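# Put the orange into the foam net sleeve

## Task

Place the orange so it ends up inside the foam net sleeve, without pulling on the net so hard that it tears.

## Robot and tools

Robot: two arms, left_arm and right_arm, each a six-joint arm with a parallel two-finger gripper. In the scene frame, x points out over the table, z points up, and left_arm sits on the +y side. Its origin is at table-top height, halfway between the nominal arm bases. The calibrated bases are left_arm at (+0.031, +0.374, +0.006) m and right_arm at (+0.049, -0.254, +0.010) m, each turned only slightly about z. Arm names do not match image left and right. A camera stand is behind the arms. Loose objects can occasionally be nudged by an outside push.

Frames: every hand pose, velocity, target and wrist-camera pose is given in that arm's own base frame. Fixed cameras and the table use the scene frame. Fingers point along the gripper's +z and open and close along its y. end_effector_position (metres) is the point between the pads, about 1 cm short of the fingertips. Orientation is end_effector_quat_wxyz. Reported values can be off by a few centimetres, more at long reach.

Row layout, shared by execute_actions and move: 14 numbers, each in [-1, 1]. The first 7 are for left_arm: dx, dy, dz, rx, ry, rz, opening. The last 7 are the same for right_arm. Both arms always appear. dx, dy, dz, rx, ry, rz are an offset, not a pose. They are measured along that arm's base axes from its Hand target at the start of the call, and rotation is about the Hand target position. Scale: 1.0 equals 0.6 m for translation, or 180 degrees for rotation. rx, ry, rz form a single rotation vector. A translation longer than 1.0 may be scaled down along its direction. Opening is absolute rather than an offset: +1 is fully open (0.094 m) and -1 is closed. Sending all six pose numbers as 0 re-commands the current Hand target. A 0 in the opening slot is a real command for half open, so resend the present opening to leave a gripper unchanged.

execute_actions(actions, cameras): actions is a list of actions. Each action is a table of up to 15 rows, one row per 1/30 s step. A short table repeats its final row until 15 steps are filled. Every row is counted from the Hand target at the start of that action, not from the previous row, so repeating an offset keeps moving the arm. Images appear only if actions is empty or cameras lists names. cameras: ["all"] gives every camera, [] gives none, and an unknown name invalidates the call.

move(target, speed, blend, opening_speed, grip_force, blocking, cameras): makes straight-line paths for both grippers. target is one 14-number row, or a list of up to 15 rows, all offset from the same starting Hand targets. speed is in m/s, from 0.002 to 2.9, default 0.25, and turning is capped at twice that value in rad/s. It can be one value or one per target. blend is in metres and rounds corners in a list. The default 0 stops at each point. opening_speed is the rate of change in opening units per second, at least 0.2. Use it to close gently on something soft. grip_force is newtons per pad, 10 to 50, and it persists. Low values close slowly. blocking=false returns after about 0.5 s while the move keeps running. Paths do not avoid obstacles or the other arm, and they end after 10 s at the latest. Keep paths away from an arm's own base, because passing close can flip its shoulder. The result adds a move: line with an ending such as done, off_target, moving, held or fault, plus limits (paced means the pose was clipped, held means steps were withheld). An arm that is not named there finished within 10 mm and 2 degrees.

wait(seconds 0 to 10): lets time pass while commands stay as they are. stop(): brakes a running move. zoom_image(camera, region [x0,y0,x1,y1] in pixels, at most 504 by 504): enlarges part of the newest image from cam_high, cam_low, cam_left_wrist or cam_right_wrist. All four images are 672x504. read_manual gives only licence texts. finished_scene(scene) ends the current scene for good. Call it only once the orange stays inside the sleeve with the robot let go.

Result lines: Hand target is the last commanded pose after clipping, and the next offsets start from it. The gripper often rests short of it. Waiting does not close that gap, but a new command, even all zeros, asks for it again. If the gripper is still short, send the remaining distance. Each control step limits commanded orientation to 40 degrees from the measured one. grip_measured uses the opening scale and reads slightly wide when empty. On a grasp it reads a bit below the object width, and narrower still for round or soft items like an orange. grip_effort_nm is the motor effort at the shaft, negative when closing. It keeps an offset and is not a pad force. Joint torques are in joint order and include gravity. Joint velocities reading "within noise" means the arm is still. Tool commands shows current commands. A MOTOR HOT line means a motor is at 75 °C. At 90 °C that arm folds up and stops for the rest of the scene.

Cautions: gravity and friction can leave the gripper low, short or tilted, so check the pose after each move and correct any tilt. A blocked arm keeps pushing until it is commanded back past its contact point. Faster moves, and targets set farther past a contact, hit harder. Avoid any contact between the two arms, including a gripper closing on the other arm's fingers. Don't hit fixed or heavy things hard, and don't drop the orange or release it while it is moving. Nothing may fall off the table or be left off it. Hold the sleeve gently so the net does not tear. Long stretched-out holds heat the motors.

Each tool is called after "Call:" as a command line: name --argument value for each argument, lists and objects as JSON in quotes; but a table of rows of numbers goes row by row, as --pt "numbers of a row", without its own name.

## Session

Call:
execute_actions --actions '[]'

Scene clock: 0.00 s.
left_arm: end_effector_position=(+0.3408, -0.2571, +0.2977) grip_measured=-0.984 grip_effort_nm=n/a end_effector_quat_wxyz=(+0.708, +0.637, +0.299, -0.063) | right_arm: end_effector_position=(+0.3268, +0.2401, +0.2983) grip_measured=-0.987 grip_effort_nm=n/a end_effector_quat_wxyz=(+0.314, -0.066, +0.696, +0.643)
Joint positions: left_arm=[-0.322 1.431 0.866 0.582 0.898 1.03 0.001] | right_arm=[0.283 1.355 0.792 0.601 -0.928 1.052 0.001]
Joint velocities: within noise
Joint torques (N m): no reading
Heat: left arm: 31 °C; right arm: 32 °C.
Hand target: left_arm +0.3411, -0.2564, +0.3007; +0.709, +0.636, +0.298, -0.061 | right_arm +0.3267, +0.2393, +0.3063; +0.323, -0.072, +0.690, +0.644
Tool commands: left_gripper/opening=-1.0 right_gripper/opening=-1.0

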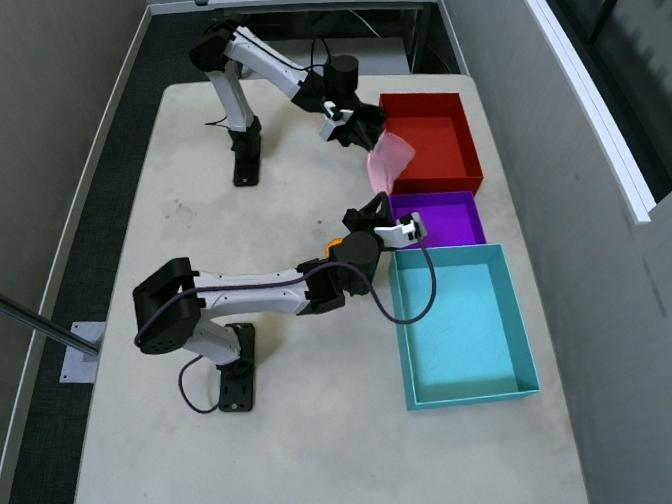

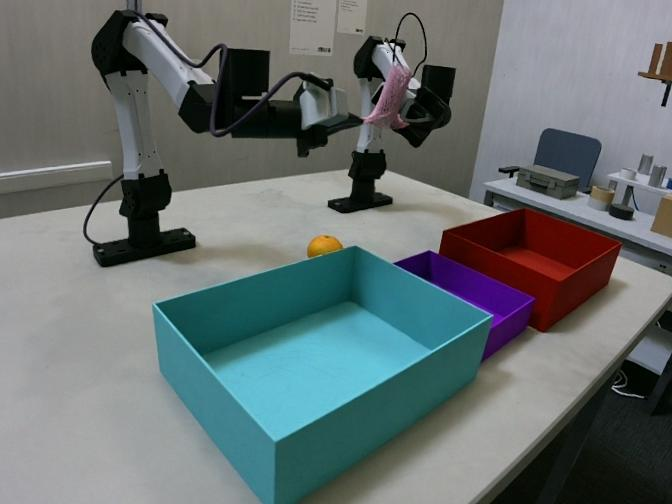

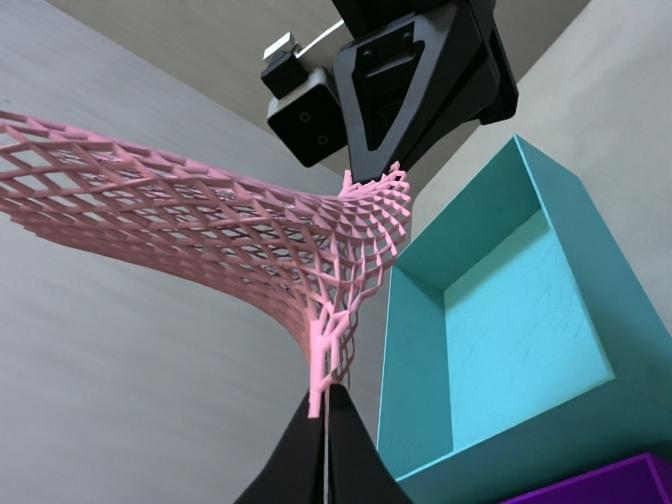

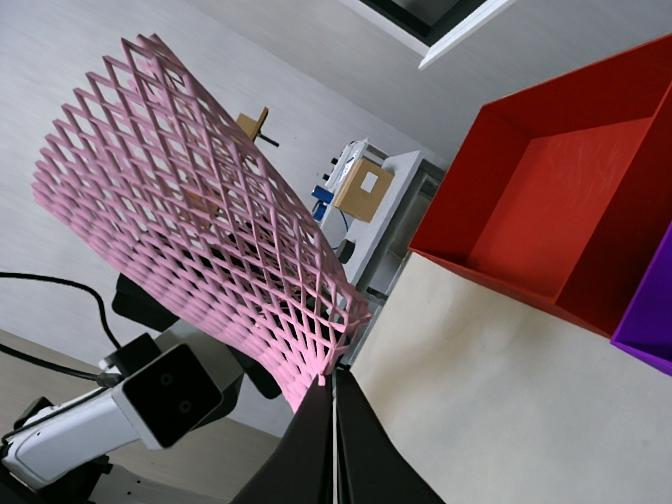

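Call:
move --target '[-0.1417, -0.02, -0.1728, 0.2089, 0.076, 0, -1, -0.1397, 0.0067, -0.1805, -0.2082, 0.078, 0, -1]' --speed 0.25 --cameras '["all"]'

Scene clock: 34.73 s.
left_arm: end_effector_position=(+0.2527, -0.2693, +0.1945) grip_measured=-0.984 grip_effort_nm=-0.84 end_effector_quat_wxyz=(+0.433, +0.814, +0.383, -0.048) | right_arm: end_effector_position=(+0.2399, +0.2442, +0.1904) grip_measured=-0.987 grip_effort_nm=-0.71 end_effector_quat_wxyz=(+0.186, -0.090, +0.893, +0.400)
Joint positions: left_arm=[-0.592 1.289 0.999 -0.491 0.494 1.462 0.001] | right_arm=[0.53 1.188 0.911 -0.514 -0.54 0.555 0.001]
Joint torques (N m): left_arm=[-0.44 -4.23 9.21 1.57 -0.03 0.04] | right_arm=[0.72 -4.4 8.28 1.42 0.02 -0.17]
Heat: left arm: 37 °C; right arm: 35 °C.
Hand target: left_arm +0.2561, -0.2684, +0.1969; +0.427, +0.818, +0.383, -0.036 | right_arm +0.2429, +0.2434, +0.1981; +0.198, -0.094, +0.893, +0.392
Off the commanded pose: left_arm 0.004 m, 2 deg | right_arm 0.008 m, 2 deg.
move: done

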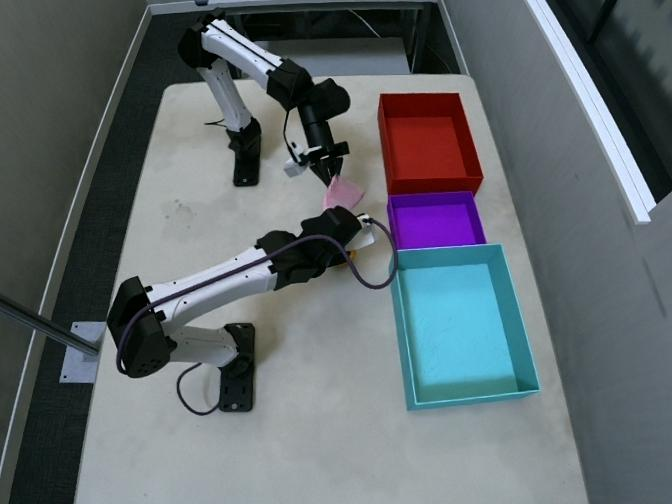

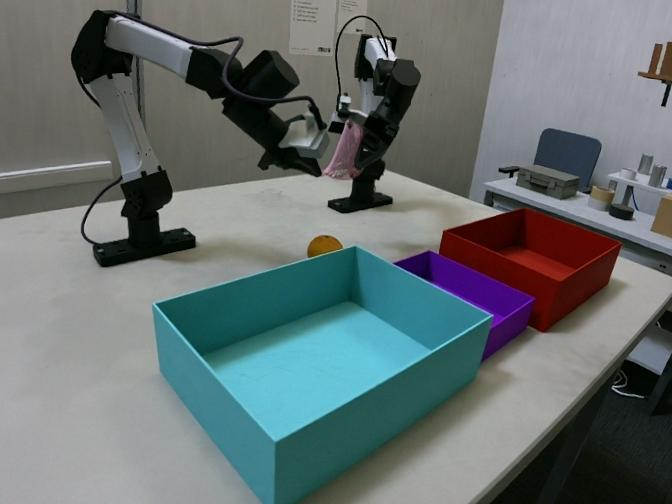

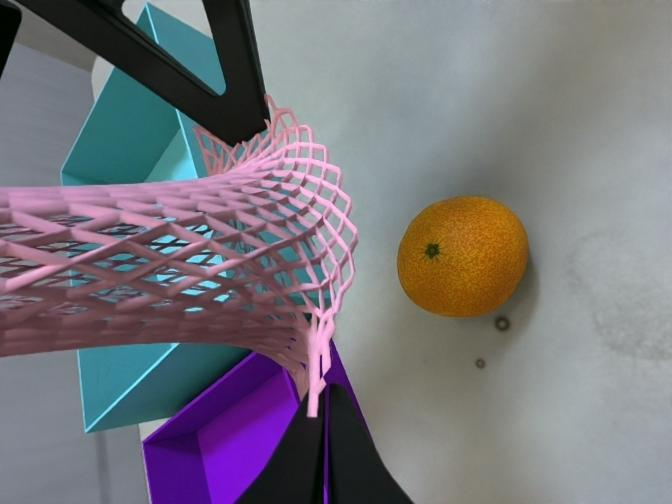

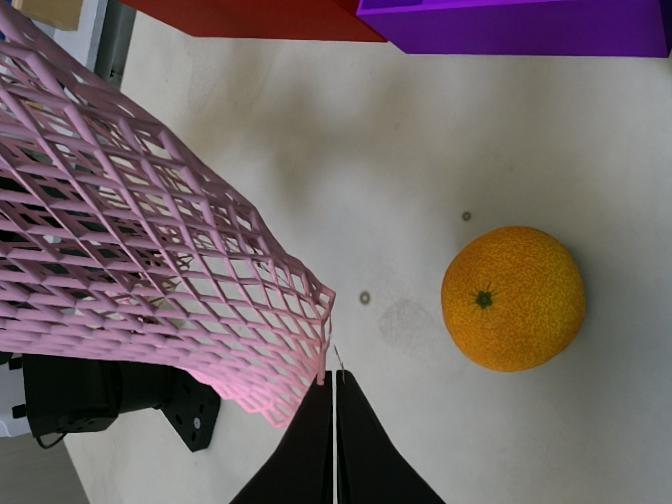

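Call:
move --target '[0.0183, -0.0273, -0.2083, 0, 0, 0, -1, 0.0212, -0.0357, -0.2117, 0, 0, 0, -1]' --speed 0.15 --cameras '["cam_low", "cam_left_wrist", "cam_right_wrist"]'

Scene clock: 66.97 s.
left_arm: end_effector_position=(+0.2679, -0.2891, +0.0814) grip_measured=-0.984 grip_effort_nm=-0.83 end_effector_quat_wxyz=(+0.440, +0.817, +0.370, -0.039) | right_arm: end_effector_position=(+0.2542, +0.2248, +0.0744) grip_measured=-0.987 grip_effort_nm=-0.71 end_effector_quat_wxyz=(+0.195, -0.094, +0.894, +0.393)
Joint positions: left_arm=[-0.621 1.529 0.704 0.07 0.473 1.462 0.001] | right_arm=[0.436 1.361 0.553 -0.022 -0.588 0.461 0.001]
Joint torques (N m): left_arm=[-0.31 -5.59 5.45 1.79 -0.01 -0.15] | right_arm=[-0.58 -4.12 4.56 1.73 -0.26 -0.17]
Heat: left arm: 40 °C; right arm: 40 °C.
Hand target: left_arm +0.2671, -0.2849, +0.0720; +0.427, +0.818, +0.383, -0.036 | right_arm +0.2556, +0.2220, +0.0710; +0.198, -0.094, +0.893, +0.392
Off the commanded pose: left_arm 0.010 m, 2 deg | right_arm 0.005 m, 0 deg.
move: done
Images, in order (width x height): cam_low 672x504, cam_left_wrist 672x504, cam_right_wrist 672x504.

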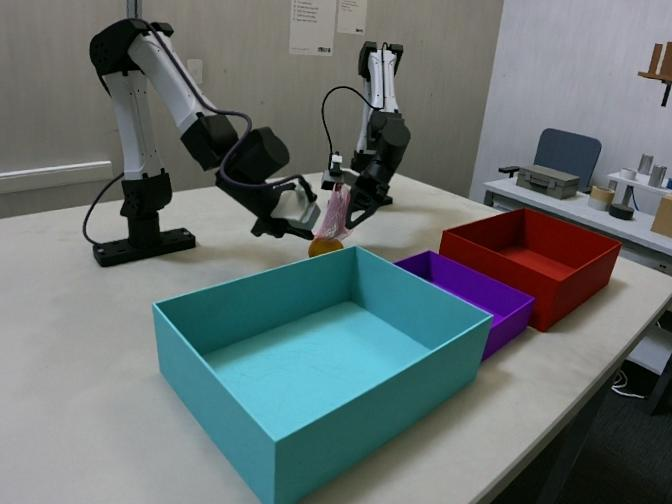

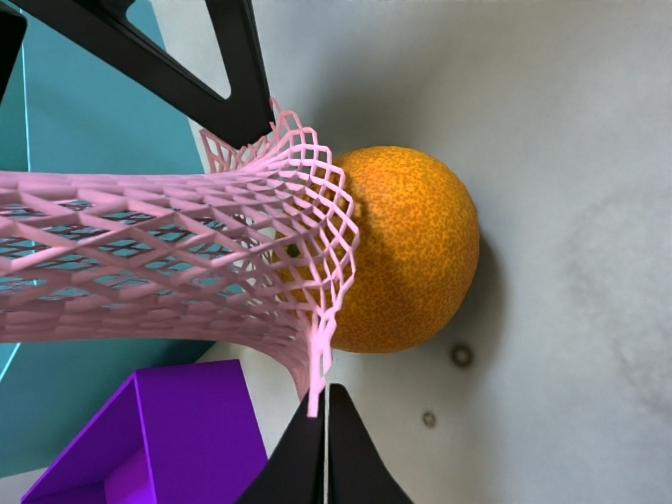

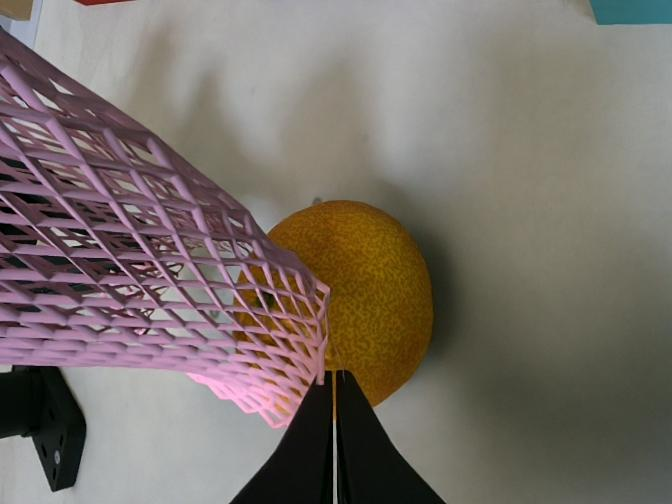

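Call:
zoom_image --camera "cam_right_wrist" --region '[150, 180, 450, 450]'

Call:
zoom_image --camera "cam_left_wrist" --region '[180, 80, 500, 430]'

Call:
zoom_image --camera "cam_low" --region '[260, 150, 400, 270]'

Scaled by 1.680 from the camera's 672x504 image, which has a finer 960x720 frame.

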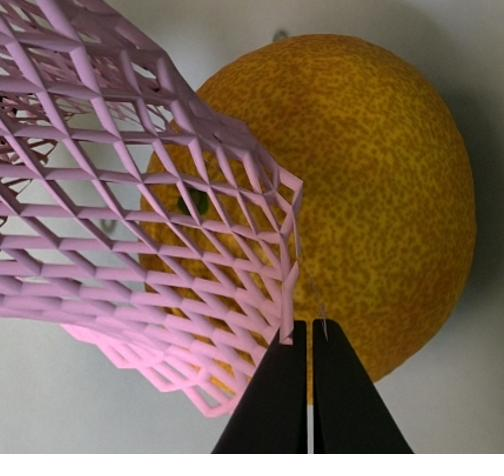

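Scaled by 1.440 from the camera's 672x504 image, which has a finer 960x720 frame.

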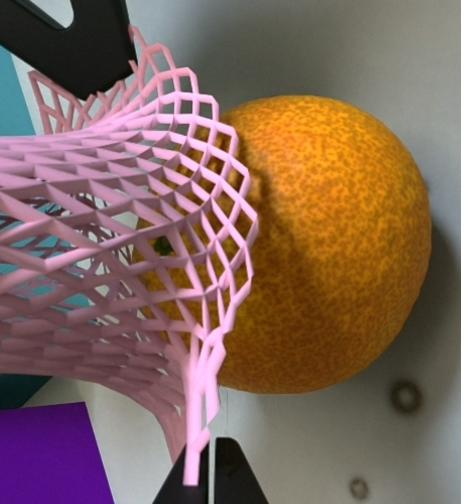

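Scaled by 3.600 from the camera's 672x504 image, which has a finer 960x720 frame.

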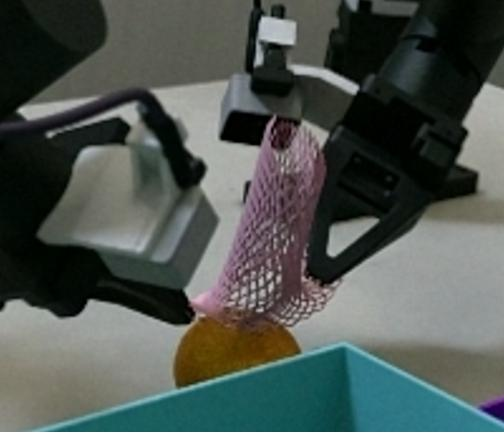

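Call:
move --target '[-0.0033, -0.005, -0.06, 0, 0, 0, -1, -0.0033, -0.0017, -0.0617, 0, 0, 0, -1]' --speed 0.08 --cameras '["cam_low", "cam_left_wrist", "cam_right_wrist"]'

Scene clock: 94.83 s.
left_arm: end_effector_position=(+0.2690, -0.2935, +0.0502) grip_measured=-0.984 grip_effort_nm=-0.83 end_effector_quat_wxyz=(+0.447, +0.816, +0.365, -0.033) | right_arm: end_effector_position=(+0.2544, +0.2248, +0.0405) grip_measured=-0.987 grip_effort_nm=-0.69 end_effector_quat_wxyz=(+0.200, -0.096, +0.890, +0.398)
Joint positions: left_arm=[-0.633 1.633 0.636 0.263 0.463 1.459 0.001] | right_arm=[0.431 1.481 0.463 0.2 -0.597 0.458 0.001]
Joint torques (N m): left_arm=[-0.44 -5.34 4.57 1.73 0.05 -0.23] | right_arm=[-0.28 -4.14 3.82 1.66 -0.17 -0.15]
Heat: left arm: 40 °C; right arm: 39 °C.
Hand target: left_arm +0.2650, -0.2878, +0.0360; +0.427, +0.818, +0.383, -0.036 | right_arm +0.2536, +0.2209, +0.0340; +0.198, -0.094, +0.893, +0.392
Off the commanded pose: left_arm 0.016 m, 3 deg | right_arm 0.008 m, 1 deg.
move: off_target (left_arm)
Images, in order (width x height): cam_low 672x504, cam_left_wrist 672x504, cam_right_wrist 672x504.

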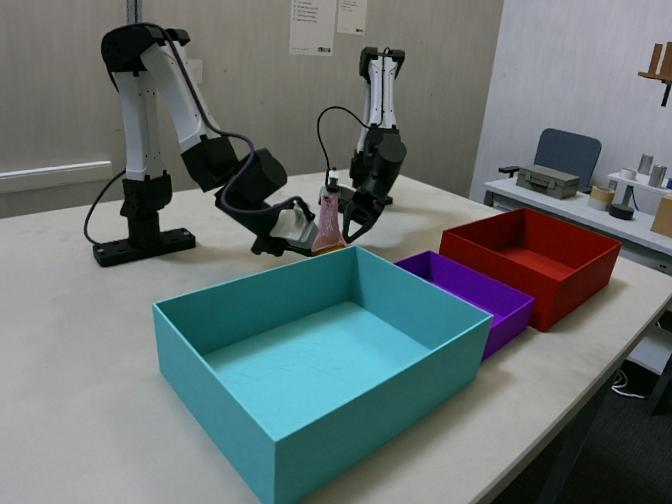

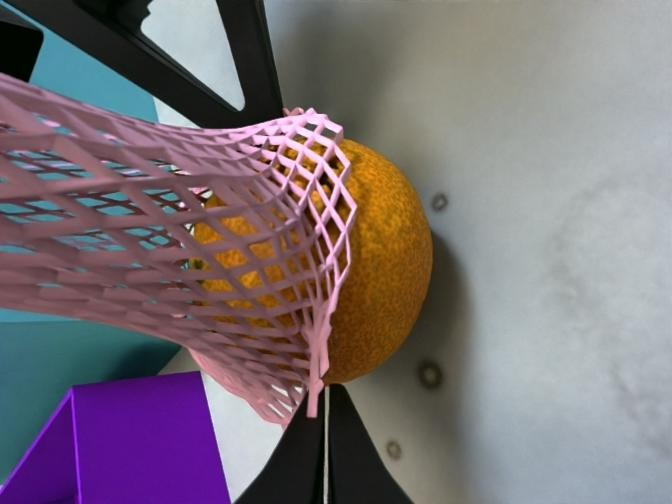

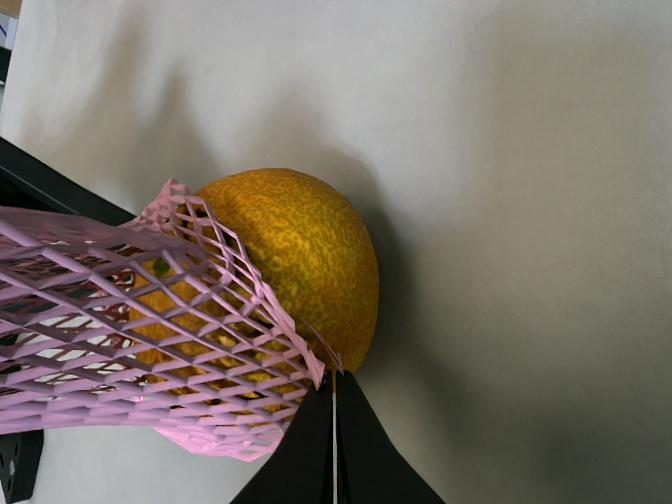

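Call:
zoom_image --camera "cam_right_wrist" --region '[100, 150, 400, 470]'

Call:
zoom_image --camera "cam_low" --region '[270, 160, 390, 270]'

Scaled by 1.575 from the camera's 672x504 image, which has a finer 960x720 frame.

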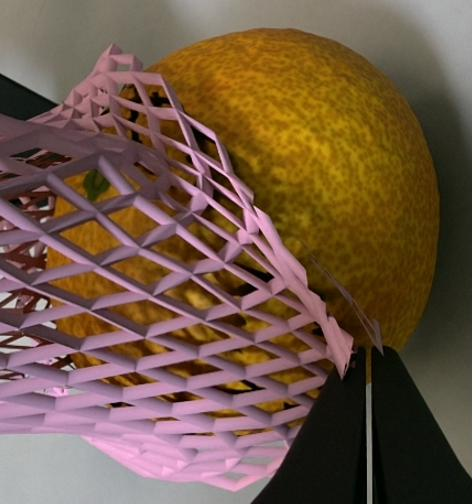

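Scaled by 4.200 from the camera's 672x504 image, which has a finer 960x720 frame.

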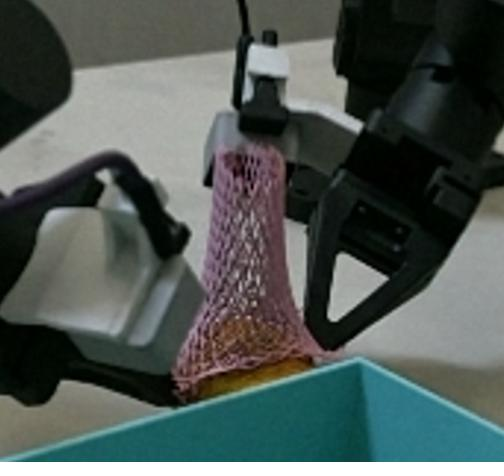

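Call:
move --target '[0.0133, -0.0017, -0.0403, 0, 0, 0, -1, 0.0133, 0.0033, -0.0317, 0, 0, 0, -1]' --speed 0.06 --cameras '["cam_low", "cam_left_wrist", "cam_right_wrist"]'

Scene clock: 116.50 s.
left_arm: end_effector_position=(+0.2807, -0.2959, +0.0315) grip_measured=-0.984 grip_effort_nm=-0.84 end_effector_quat_wxyz=(+0.454, +0.812, +0.367, -0.026) | right_arm: end_effector_position=(+0.2660, +0.2248, +0.0229) grip_measured=-0.988 grip_effort_nm=-0.67 end_effector_quat_wxyz=(+0.204, -0.091, +0.890, +0.397)
Joint positions: left_arm=[-0.62 1.735 0.63 0.391 0.462 1.459 0.001] | right_arm=[0.417 1.594 0.463 0.315 -0.598 0.456 0.001]
Joint torques (N m): left_arm=[-0.27 -5.01 4.15 1.61 0.06 -0.12] | right_arm=[0.43 -4.36 3.33 1.66 -0.21 -0.18]
Heat: left arm: 38 °C; right arm: 38 °C.
Hand target: left_arm +0.2731, -0.2889, +0.0118; +0.427, +0.818, +0.383, -0.036 | right_arm +0.2615, +0.2229, +0.0150; +0.198, -0.094, +0.893, +0.392
Off the commanded pose: left_arm 0.022 m, 4 deg | right_arm 0.009 m, 1 deg.
move: off_target (left_arm)
Images, in order (width x height): cam_low 672x504, cam_left_wrist 672x504, cam_right_wrist 672x504.

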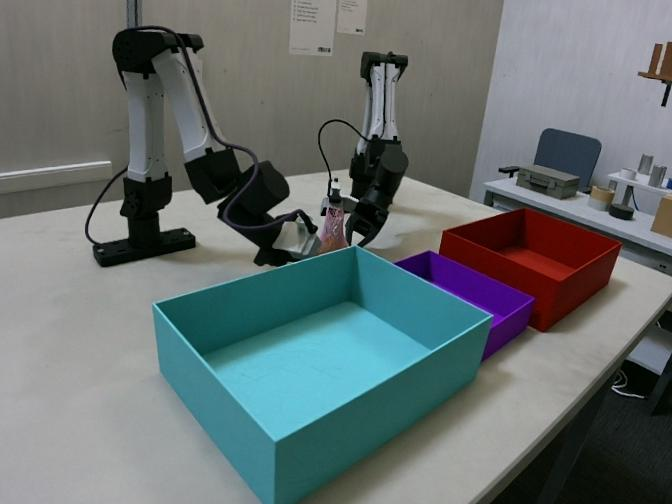

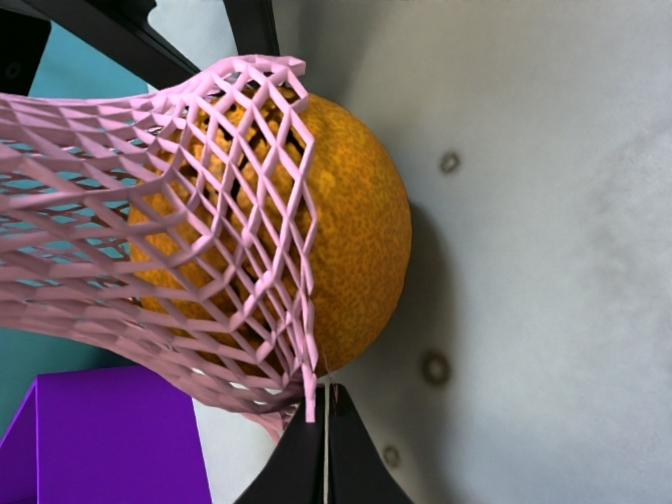

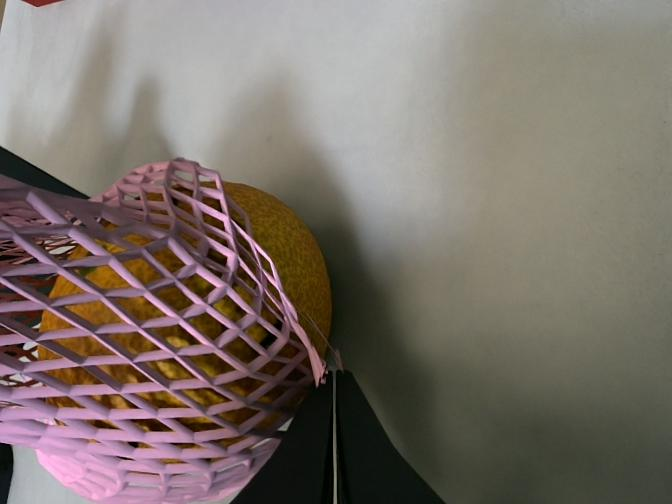

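Call:
move --target '[-0.0067, -0.0025, -0.0325, 0, 0, 0, -1, -0.005, 0.0025, -0.0208, 0, 0, 0, -1]' --speed 0.06 --cameras '["cam_low", "cam_left_wrist", "cam_right_wrist"]'

Scene clock: 131.23 s.
left_arm: end_effector_position=(+0.2753, -0.2974, +0.0091) grip_measured=-0.984 grip_effort_nm=-0.83 end_effector_quat_wxyz=(+0.452, +0.814, +0.363, -0.029) | right_arm: end_effector_position=(+0.2626, +0.2260, +0.0101) grip_measured=-0.988 grip_effort_nm=-0.67 end_effector_quat_wxyz=(+0.203, -0.095, +0.889, +0.400)
Joint positions: left_arm=[-0.632 1.815 0.598 0.496 0.461 1.459 0.001] | right_arm=[0.422 1.65 0.434 0.404 -0.602 0.456 0.001]
Joint torques (N m): left_arm=[-0.44 -5.67 3.77 1.63 -0.02 -0.22] | right_arm=[0.94 -4.68 3.21 1.65 -0.1 -0.09]
Heat: left arm: 37 °C; right arm: 37 °C.
Hand target: left_arm +0.2691, -0.2904, -0.0076; +0.427, +0.818, +0.383, -0.036 | right_arm +0.2586, +0.2245, +0.0026; +0.198, -0.094, +0.893, +0.392
Off the commanded pose: left_arm 0.019 m, 4 deg | right_arm 0.009 m, 1 deg.
move: off_target (left_arm)
Images, in order (width x height): cam_low 672x504, cam_left_wrist 672x504, cam_right_wrist 672x504.

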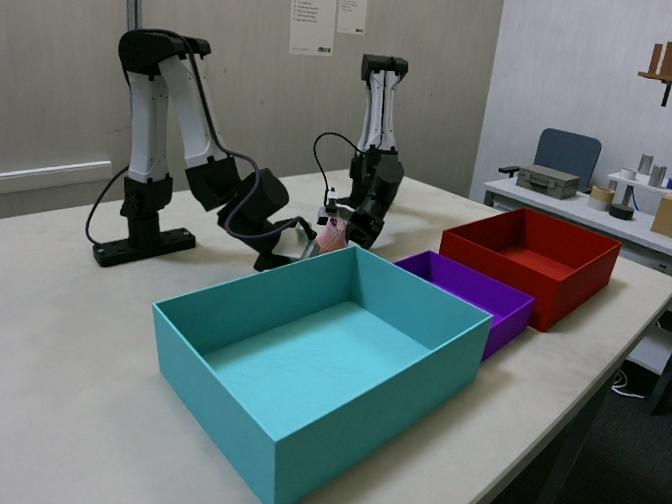

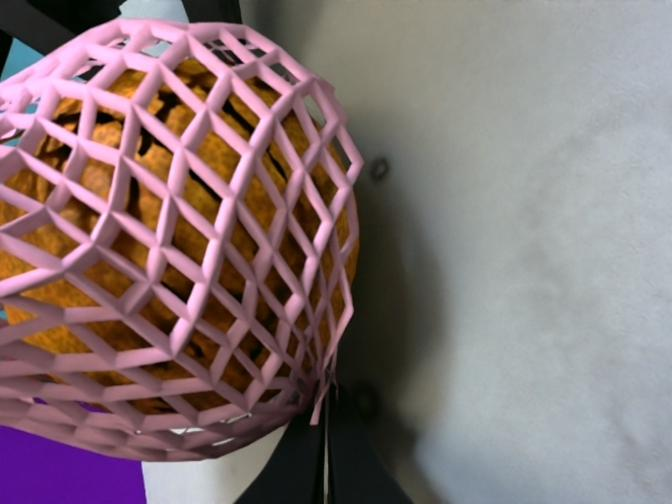

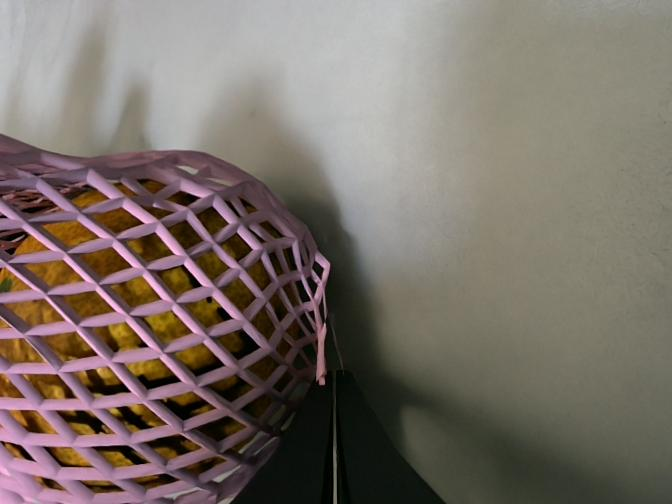

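Call:
move --pt "0.0067 -0.0067 0.0385 0 0 0 -0.7 0.0033 0.0017 0.0132 0 0 0 -0.7" --pt "-0.0167 0.0567 0.0877 0 0 0 -0.7 -0.0205 -0.0608 0.0632 0 0 0 -0.7" --pt "-0.0333 0.1 0.25 0 0 0 -0.7 -0.0333 -0.1 0.25 0 0 0 -0.7" --speed '[0.05, 0.06, 0.2]' --blend '[0, 0.01, 0]' --opening_speed 0.3 --cameras '["all"]'

Scene clock: 148.40 s.
left_arm: end_effector_position=(+0.2467, -0.2293, +0.1348) grip_measured=-0.702 grip_effort_nm=0.10 end_effector_quat_wxyz=(+0.422, +0.818, +0.390, -0.037) | right_arm: end_effector_position=(+0.2348, +0.1635, +0.1428) grip_measured=-0.702 grip_effort_nm=0.11 end_effector_quat_wxyz=(+0.192, -0.088, +0.898, +0.387)
Joint positions: left_arm=[-0.481 1.229 0.747 -0.363 0.538 1.562 0.014] | right_arm=[0.194 1.098 0.719 -0.611 -0.723 0.225 0.014]
Joint torques (N m): left_arm=[0.51 -4.07 8.8 1.49 0.4 0.05] | right_arm=[-0.2 -2.48 8.13 1.22 -0.45 -0.16]
Heat: left arm: 37 °C; right arm: 37 °C.
Hand target: left_arm +0.2490, -0.2304, +0.1423; +0.427, +0.818, +0.383, -0.036 | right_arm +0.2386, +0.1644, +0.1526; +0.198, -0.094, +0.893, +0.392
Off the commanded pose: left_arm 0.008 m, 1 deg | right_arm 0.010 m, 1 deg.
move: done

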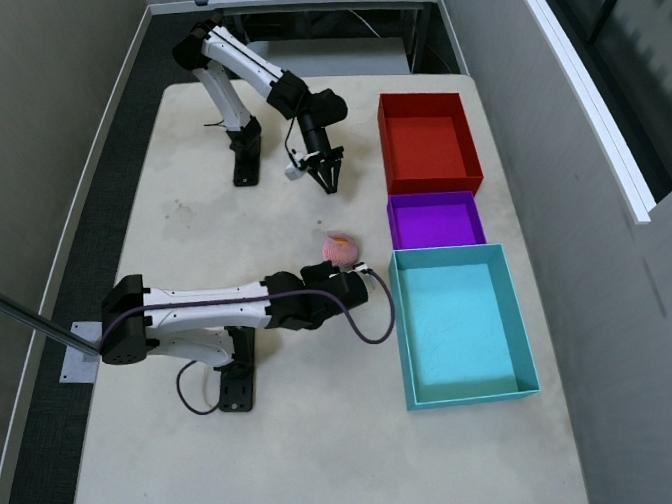

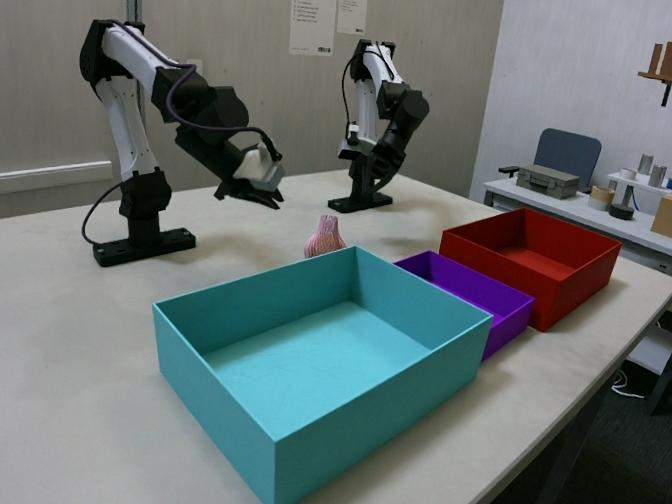

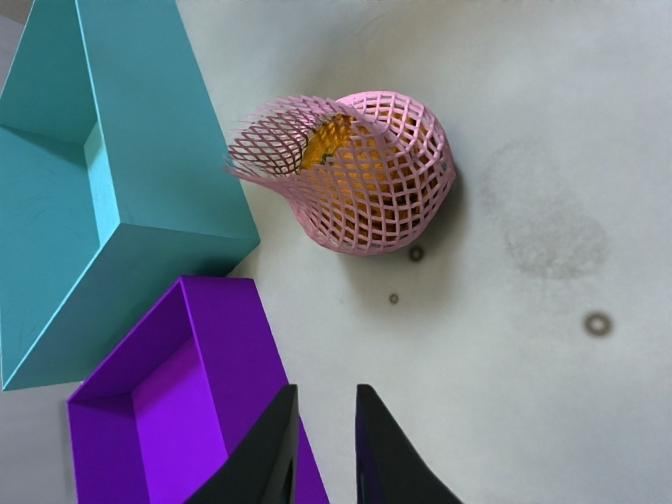

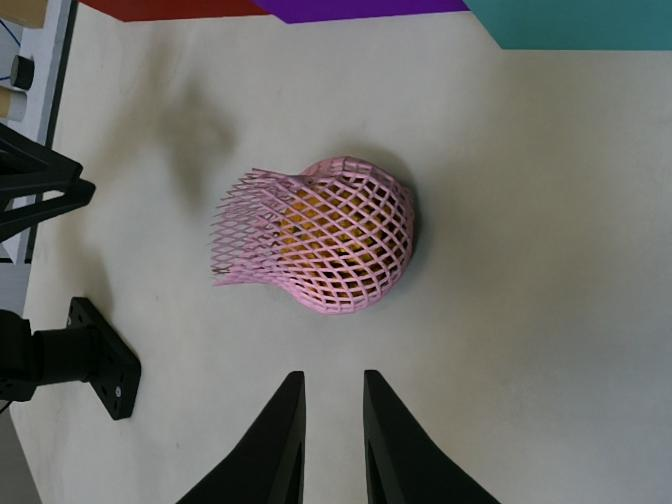

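Call:
finished_scene --scene 2

The scene is finished: the task was done.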